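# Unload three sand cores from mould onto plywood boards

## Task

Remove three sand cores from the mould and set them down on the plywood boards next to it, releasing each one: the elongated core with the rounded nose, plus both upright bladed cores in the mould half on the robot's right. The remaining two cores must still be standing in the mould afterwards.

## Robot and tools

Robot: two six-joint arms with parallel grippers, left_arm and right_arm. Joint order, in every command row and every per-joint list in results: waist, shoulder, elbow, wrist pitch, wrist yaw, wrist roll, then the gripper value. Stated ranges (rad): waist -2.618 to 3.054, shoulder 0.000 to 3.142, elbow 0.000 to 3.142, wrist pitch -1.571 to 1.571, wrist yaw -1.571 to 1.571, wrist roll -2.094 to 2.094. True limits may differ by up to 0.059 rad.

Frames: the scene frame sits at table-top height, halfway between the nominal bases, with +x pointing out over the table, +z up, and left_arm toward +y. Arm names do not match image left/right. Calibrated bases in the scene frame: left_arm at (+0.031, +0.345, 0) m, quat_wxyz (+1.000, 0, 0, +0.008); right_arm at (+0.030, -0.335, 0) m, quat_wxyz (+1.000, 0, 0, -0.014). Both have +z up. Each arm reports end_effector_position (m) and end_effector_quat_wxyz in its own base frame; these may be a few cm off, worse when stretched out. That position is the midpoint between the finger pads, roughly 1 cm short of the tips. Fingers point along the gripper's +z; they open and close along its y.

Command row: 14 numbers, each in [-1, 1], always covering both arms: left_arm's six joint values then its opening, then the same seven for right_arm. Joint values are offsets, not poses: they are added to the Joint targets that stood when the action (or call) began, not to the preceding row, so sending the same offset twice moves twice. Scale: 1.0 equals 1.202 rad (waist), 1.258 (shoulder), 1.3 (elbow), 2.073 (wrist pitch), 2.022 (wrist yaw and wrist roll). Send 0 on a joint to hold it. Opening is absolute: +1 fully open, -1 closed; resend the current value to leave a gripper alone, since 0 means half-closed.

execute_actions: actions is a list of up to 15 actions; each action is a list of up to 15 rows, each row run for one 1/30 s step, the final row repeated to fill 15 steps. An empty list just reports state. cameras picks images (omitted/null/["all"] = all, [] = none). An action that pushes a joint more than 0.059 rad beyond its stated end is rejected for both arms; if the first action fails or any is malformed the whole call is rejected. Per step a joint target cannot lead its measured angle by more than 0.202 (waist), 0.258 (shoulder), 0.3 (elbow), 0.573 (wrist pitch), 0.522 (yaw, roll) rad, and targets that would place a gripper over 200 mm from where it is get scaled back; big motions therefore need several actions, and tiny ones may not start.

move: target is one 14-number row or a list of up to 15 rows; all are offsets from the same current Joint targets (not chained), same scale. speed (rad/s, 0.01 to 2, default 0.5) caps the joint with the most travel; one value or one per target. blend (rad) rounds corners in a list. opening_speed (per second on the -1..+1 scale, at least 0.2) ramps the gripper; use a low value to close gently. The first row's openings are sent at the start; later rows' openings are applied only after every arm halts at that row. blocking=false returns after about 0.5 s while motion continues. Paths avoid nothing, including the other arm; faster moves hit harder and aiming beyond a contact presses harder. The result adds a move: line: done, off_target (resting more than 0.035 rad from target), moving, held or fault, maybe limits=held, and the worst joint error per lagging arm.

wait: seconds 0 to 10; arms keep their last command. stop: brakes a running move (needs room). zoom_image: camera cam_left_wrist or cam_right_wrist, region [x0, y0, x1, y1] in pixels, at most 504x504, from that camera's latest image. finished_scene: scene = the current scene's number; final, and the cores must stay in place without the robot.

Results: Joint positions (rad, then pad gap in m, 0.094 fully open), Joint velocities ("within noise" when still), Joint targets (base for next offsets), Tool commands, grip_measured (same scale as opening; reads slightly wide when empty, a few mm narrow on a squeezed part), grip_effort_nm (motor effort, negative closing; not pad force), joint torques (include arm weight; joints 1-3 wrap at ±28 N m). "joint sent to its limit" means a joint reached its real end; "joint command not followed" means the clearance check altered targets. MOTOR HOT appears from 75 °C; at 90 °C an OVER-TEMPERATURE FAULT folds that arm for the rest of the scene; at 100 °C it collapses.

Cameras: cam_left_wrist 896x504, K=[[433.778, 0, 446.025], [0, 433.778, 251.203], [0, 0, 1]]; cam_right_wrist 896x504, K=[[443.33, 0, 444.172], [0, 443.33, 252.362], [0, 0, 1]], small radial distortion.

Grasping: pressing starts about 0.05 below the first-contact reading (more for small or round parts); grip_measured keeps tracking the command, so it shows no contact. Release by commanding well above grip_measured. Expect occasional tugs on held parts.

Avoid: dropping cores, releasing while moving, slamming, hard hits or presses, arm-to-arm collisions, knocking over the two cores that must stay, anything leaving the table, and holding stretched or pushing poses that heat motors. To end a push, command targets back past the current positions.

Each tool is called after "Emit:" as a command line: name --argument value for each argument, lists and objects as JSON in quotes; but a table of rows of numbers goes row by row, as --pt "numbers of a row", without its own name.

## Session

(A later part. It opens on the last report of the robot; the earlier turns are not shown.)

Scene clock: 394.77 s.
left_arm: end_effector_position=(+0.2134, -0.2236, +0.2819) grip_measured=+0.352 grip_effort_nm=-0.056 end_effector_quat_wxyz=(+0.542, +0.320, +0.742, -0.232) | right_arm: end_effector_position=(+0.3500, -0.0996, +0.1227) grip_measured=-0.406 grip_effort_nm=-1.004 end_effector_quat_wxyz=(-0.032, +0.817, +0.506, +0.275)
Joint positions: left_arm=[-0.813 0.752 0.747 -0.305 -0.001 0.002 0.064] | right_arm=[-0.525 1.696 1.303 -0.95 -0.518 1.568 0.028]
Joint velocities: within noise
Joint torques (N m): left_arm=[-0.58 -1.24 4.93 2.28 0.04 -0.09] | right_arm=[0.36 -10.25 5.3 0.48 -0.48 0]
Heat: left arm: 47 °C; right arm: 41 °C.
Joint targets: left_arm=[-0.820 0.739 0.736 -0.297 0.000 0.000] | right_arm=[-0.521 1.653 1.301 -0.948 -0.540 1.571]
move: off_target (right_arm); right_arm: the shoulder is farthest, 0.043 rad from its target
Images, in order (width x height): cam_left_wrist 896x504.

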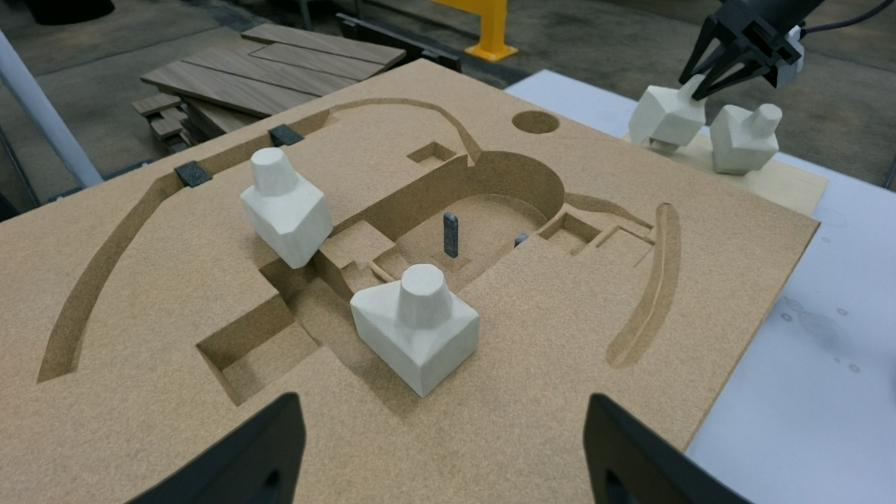

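Emit:
move --target '[0,0,0,0,0,0,0.35,0,0,-0.0246,0.016,0,0,-0.65]' --speed 0.06 --cameras '["cam_left_wrist"]'

Emit:
zoom_image --camera "cam_left_wrist" --region '[600, 60, 800, 200]'

Scene clock: 400.17 s.
left_arm: end_effector_position=(+0.2134, -0.2236, +0.2819) grip_measured=+0.352 grip_effort_nm=-0.061 end_effector_quat_wxyz=(+0.542, +0.320, +0.742, -0.232) | right_arm: end_effector_position=(+0.3446, -0.0966, +0.1151) grip_measured=-0.406 grip_effort_nm=-1.009 end_effector_quat_wxyz=(-0.040, +0.819, +0.504, +0.270)
Joint positions: left_arm=[-0.813 0.752 0.747 -0.305 -0.001 0.002 0.064] | right_arm=[-0.525 1.694 1.274 -0.944 -0.517 1.568 0.028]
Joint velocities: within noise
Joint torques (N m): left_arm=[-0.57 -1.35 4.9 2.27 0.03 -0.06] | right_arm=[0.35 -9.99 5.03 0.71 -0.47 0]
Heat: left arm: 47 °C; right arm: 44 °C.
Joint targets: left_arm=[-0.820 0.739 0.736 -0.297 0.000 0.000] | right_arm=[-0.521 1.653 1.269 -0.915 -0.540 1.571]
move: off_target (right_arm); right_arm: the shoulder is farthest, 0.041 rad from its target
Images, in order (width x height): cam_left_wrist 896x504.

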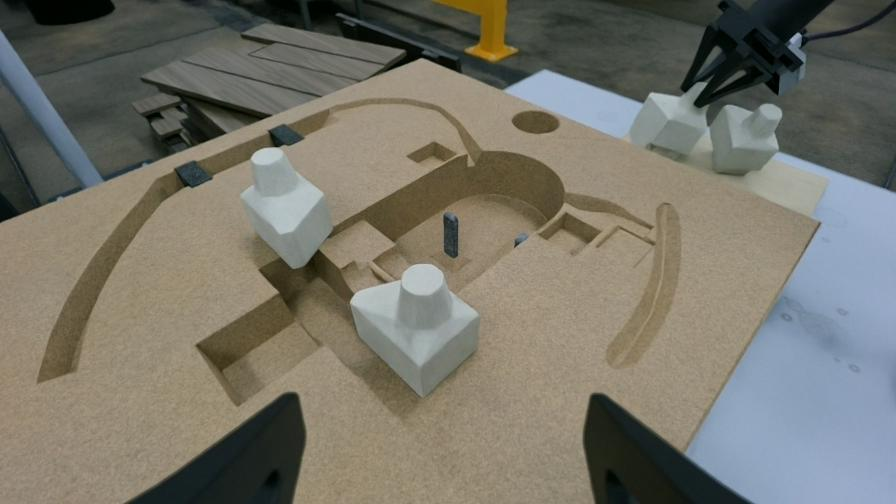

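Scaled by 2.520.

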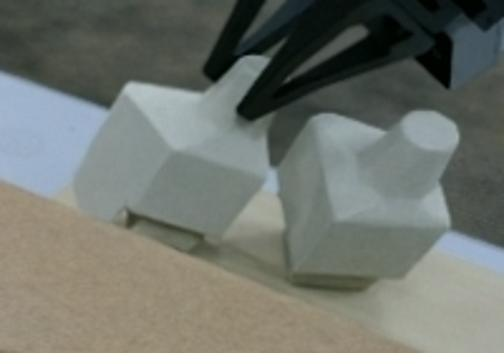

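Emit:
move --target '[0,0,0,0,0,0,0.35,0,0.004,-0.012,0.009,0,0,-0.65]' --speed 0.06 --cameras '["cam_left_wrist"]'

Emit:
zoom_image --camera "cam_left_wrist" --region '[600, 80, 720, 176]'

Scene clock: 403.70 s.
left_arm: end_effector_position=(+0.2134, -0.2236, +0.2819) grip_measured=+0.352 grip_effort_nm=-0.056 end_effector_quat_wxyz=(+0.542, +0.320, +0.742, -0.232) | right_arm: end_effector_position=(+0.3452, -0.0965, +0.1140) grip_measured=-0.406 grip_effort_nm=-1.004 end_effector_quat_wxyz=(-0.037, +0.818, +0.505, +0.273)
Joint positions: left_arm=[-0.813 0.752 0.747 -0.305 -0.001 0.002 0.064] | right_arm=[-0.525 1.69 1.262 -0.928 -0.52 1.568 0.028]
Joint velocities: within noise
Joint torques (N m): left_arm=[-0.58 -1.32 5 2.26 0.03 -0.09] | right_arm=[0.34 -9.22 4.71 0.74 -0.42 -0.01]
Heat: left arm: 47 °C; right arm: 43 °C.
Joint targets: left_arm=[-0.820 0.739 0.736 -0.297 0.000 0.000] | right_arm=[-0.521 1.658 1.254 -0.896 -0.540 1.571]
move: done
Images, in order (width x height): cam_left_wrist 896x504.

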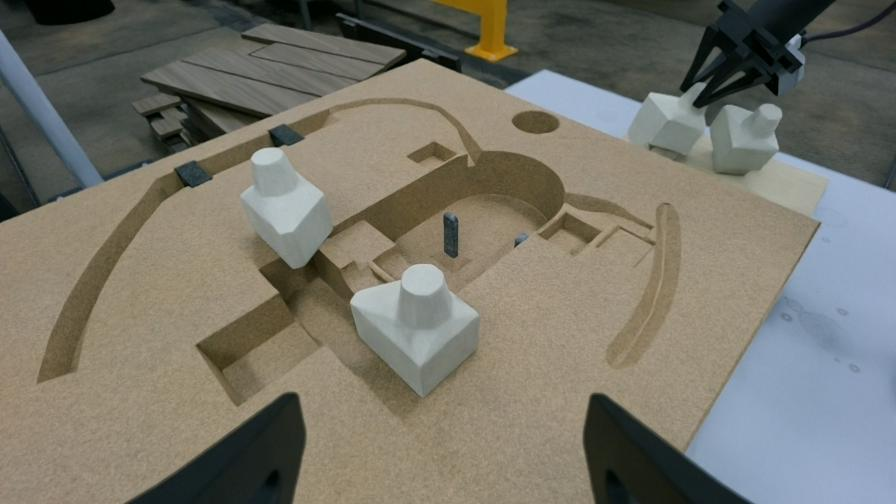

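Scaled by 4.200.

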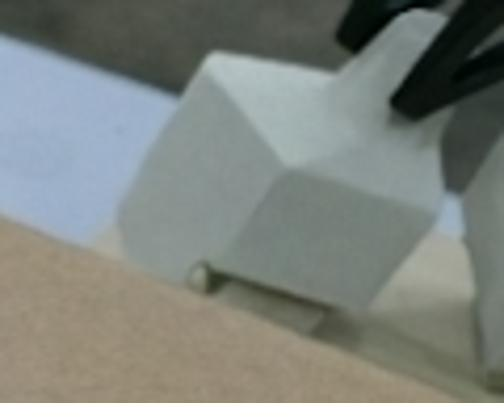

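Emit:
move --target '[0,0,0,0,0,0,0.35,0,0,0,0,0,0,-0.15]' --opening_speed 0.2 --cameras '["cam_left_wrist"]'

Emit:
zoom_image --camera "cam_left_wrist" --region '[600, 40, 800, 200]'

Scene clock: 409.40 s.
left_arm: end_effector_position=(+0.2134, -0.2236, +0.2819) grip_measured=+0.352 grip_effort_nm=-0.061 end_effector_quat_wxyz=(+0.542, +0.320, +0.742, -0.232) | right_arm: end_effector_position=(+0.3495, -0.0973, +0.1165) grip_measured=-0.153 grip_effort_nm=0.178 end_effector_quat_wxyz=(-0.030, +0.814, +0.506, +0.282)
Joint positions: left_arm=[-0.813 0.752 0.747 -0.305 -0.001 0.002 0.064] | right_arm=[-0.525 1.688 1.262 -0.908 -0.529 1.568 0.04]
Joint velocities: within noise
Joint torques (N m): left_arm=[-0.49 -1.35 4.97 2.29 0.03 -0.08] | right_arm=[0.35 -9.06 4.77 0.59 -0.36 0.01]
Heat: left arm: 47 °C; right arm: 44 °C.
Joint targets: left_arm=[-0.820 0.739 0.736 -0.297 0.000 0.000] | right_arm=[-0.521 1.658 1.254 -0.896 -0.541 1.571]
move: done
Images, in order (width x height): cam_left_wrist 896x504.

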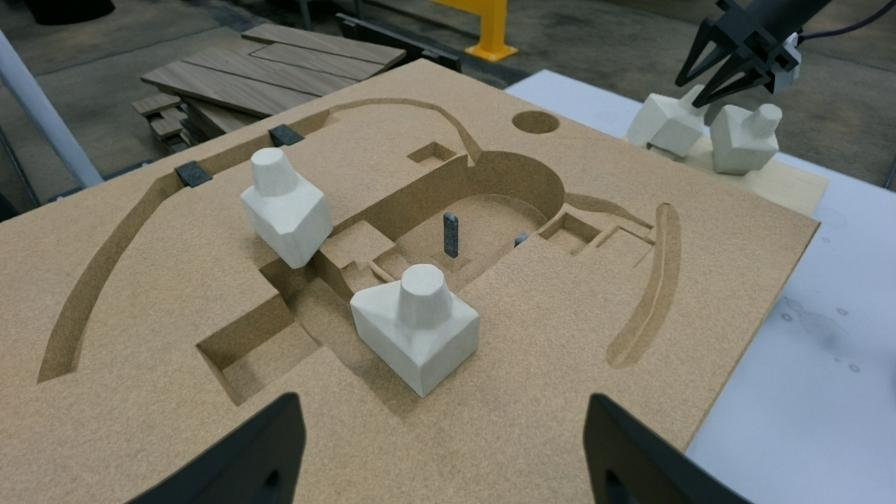

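Scaled by 2.520.

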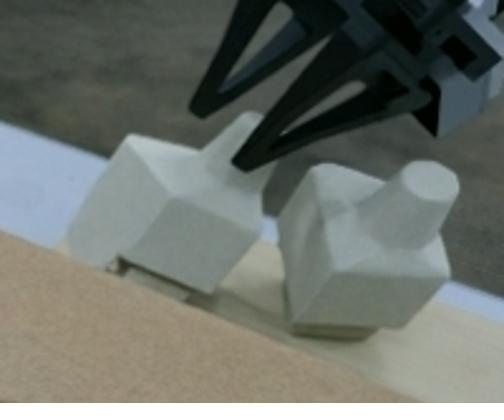

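Emit:
move --pt "0 0 0 0 0 0 0.35 0 0 0 -0.015 0 0 0.05" --pt "0 0 0 0 0 0 0.35 0 -0.01 0.06 -0.075 0 0 0.05" --pt "0 0 0 0 0 0 0.35 0 -0.02 0.18 -0.17 0 0 0.05" --pt "0 0 0 0 0 0 0.35 0 -0.03 0.4 -0.28 0 0 0.05" --speed '[0.1,0.15,0.3,0.5]' --blend '[0.01,0.05,0.05,0]' --opening_speed 0.3 --cameras '["cam_left_wrist", "cam_right_wrist"]'

Emit:
zoom_image --camera "cam_left_wrist" --region '[600, 40, 800, 200]'

Scene clock: 418.67 s.
left_arm: end_effector_position=(+0.2134, -0.2236, +0.2820) grip_measured=+0.352 grip_effort_nm=-0.066 end_effector_quat_wxyz=(+0.542, +0.320, +0.742, -0.232) | right_arm: end_effector_position=(+0.3265, -0.0837, +0.2502) grip_measured=+0.047 grip_effort_nm=0.178 end_effector_quat_wxyz=(-0.037, +0.816, +0.505, +0.280)
Joint positions: left_arm=[-0.813 0.752 0.747 -0.305 -0.001 0.002 0.064] | right_arm=[-0.525 1.639 1.75 -1.458 -0.531 1.568 0.049]
Joint velocities: within noise
Joint torques (N m): left_arm=[-0.54 -1.31 4.97 2.29 0.01 -0.07] | right_arm=[0.35 -7.41 6.95 0.32 -0.34 0]
Heat: left arm: 47 °C; right arm: 43 °C.
Joint targets: left_arm=[-0.820 0.739 0.736 -0.296 0.000 0.000] | right_arm=[-0.521 1.620 1.774 -1.476 -0.540 1.571]
move: done; blend cut to 0 rad at target 1

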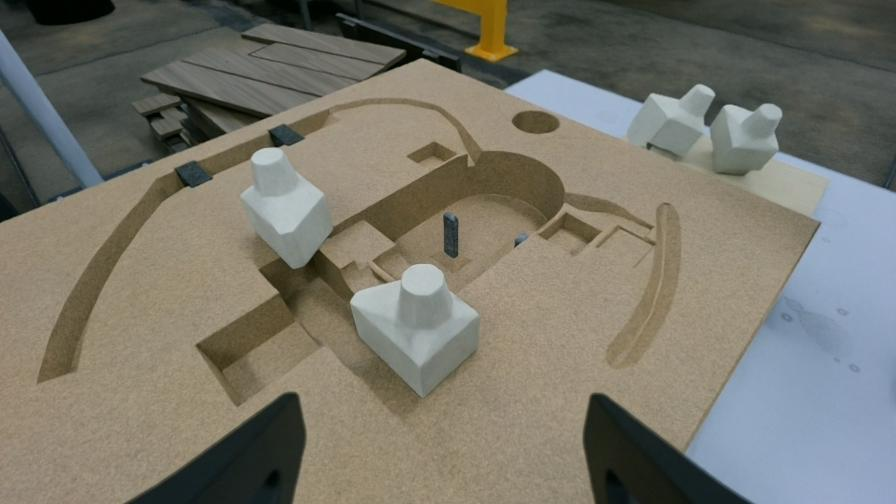

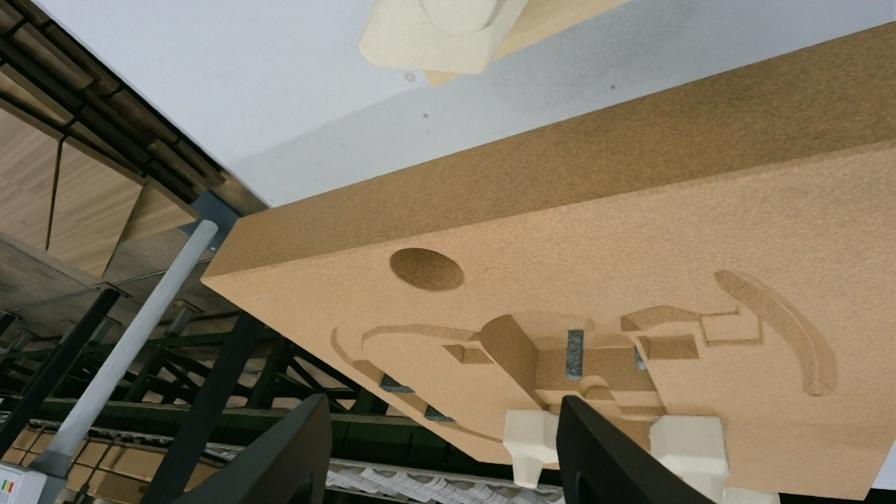

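Scaled by 2.520.

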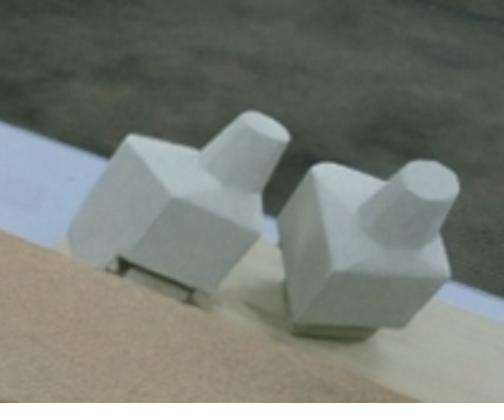

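Emit:
move --target '[0,0,0,0,0,0,0.35,0.209,-0.334,-0.057,-0.012,0.267,-0.777,0.05]' --speed 1.2 --cameras '["cam_right_wrist"]'

Scene clock: 427.30 s.
left_arm: end_effector_position=(+0.2134, -0.2236, +0.2820) grip_measured=+0.352 grip_effort_nm=-0.056 end_effector_quat_wxyz=(+0.542, +0.320, +0.742, -0.232) | right_arm: end_effector_position=(+0.2396, -0.0658, +0.3282) grip_measured=+0.047 grip_effort_nm=0.173 end_effector_quat_wxyz=(+0.285, +0.135, +0.948, -0.035)
Joint positions: left_arm=[-0.813 0.752 0.747 -0.305 -0.001 0.002 0.064] | right_arm=[-0.278 1.207 1.709 -1.491 -0.008 0.007 0.049]
Joint velocities: within noise
Joint torques (N m): left_arm=[-0.42 -1.32 4.98 2.28 0.02 -0.09] | right_arm=[0.68 -2.35 3.73 0.91 0.06 -0.12]
Heat: left arm: 47 °C; right arm: 42 °C.
Joint targets: left_arm=[-0.820 0.739 0.736 -0.296 0.000 0.000] | right_arm=[-0.270 1.200 1.700 -1.501 0.000 0.000]
move: done
Images, in order (width x height): cam_right_wrist 896x504.

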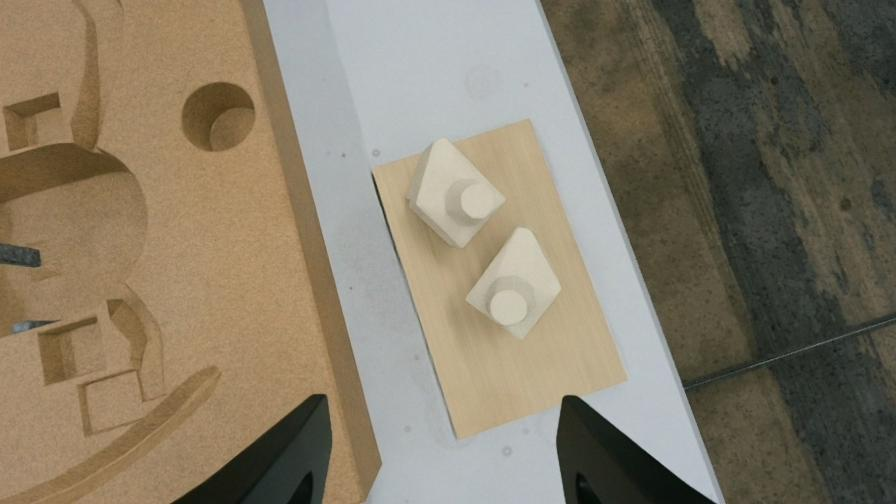

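Emit:
move --target '[0.45,0,0,0,0,0,0.35,0,0,0,0,0,0,0.05]' --speed 1.0 --cameras '["cam_left_wrist"]'

Scene clock: 432.07 s.
left_arm: end_effector_position=(+0.2968, -0.0866, +0.2820) grip_measured=+0.352 grip_effort_nm=-0.066 end_effector_quat_wxyz=(+0.584, +0.116, +0.799, -0.084) | right_arm: end_effector_position=(+0.2395, -0.0658, +0.3282) grip_measured=+0.047 grip_effort_nm=0.173 end_effector_quat_wxyz=(+0.285, +0.135, +0.949, -0.035)
Joint positions: left_arm=[-0.287 0.752 0.747 -0.305 0 0.002 0.064] | right_arm=[-0.278 1.207 1.709 -1.491 -0.008 0.006 0.049]
Joint velocities: within noise
Joint torques (N m): left_arm=[0.72 -1.25 4.94 2.26 0.03 -0.09] | right_arm=[0.69 -2.33 3.74 0.9 0.06 -0.11]
Heat: left arm: 47 °C; right arm: 40 °C.
Joint targets: left_arm=[-0.279 0.739 0.736 -0.297 -0.001 0.000] | right_arm=[-0.270 1.200 1.700 -1.501 -0.001 0.000]
move: done
Images, in order (width x height): cam_left_wrist 896x504.

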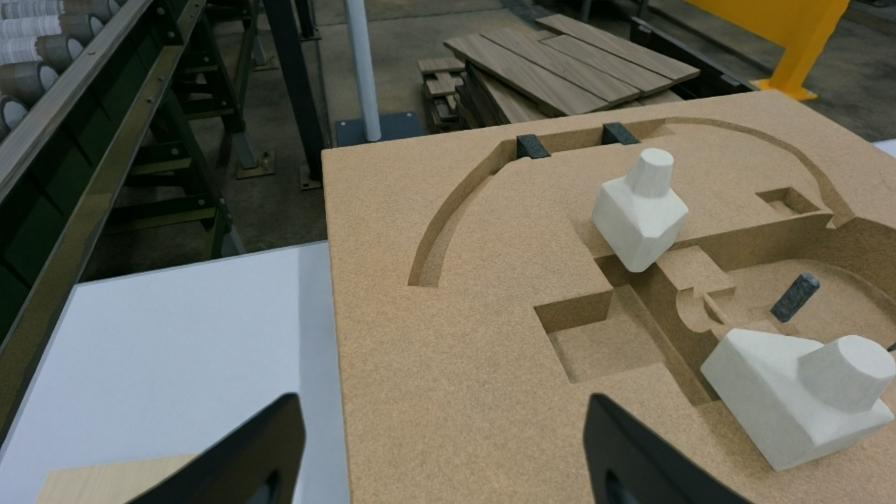

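Emit:
finished_scene --scene 2

The scene is finished: the task was done.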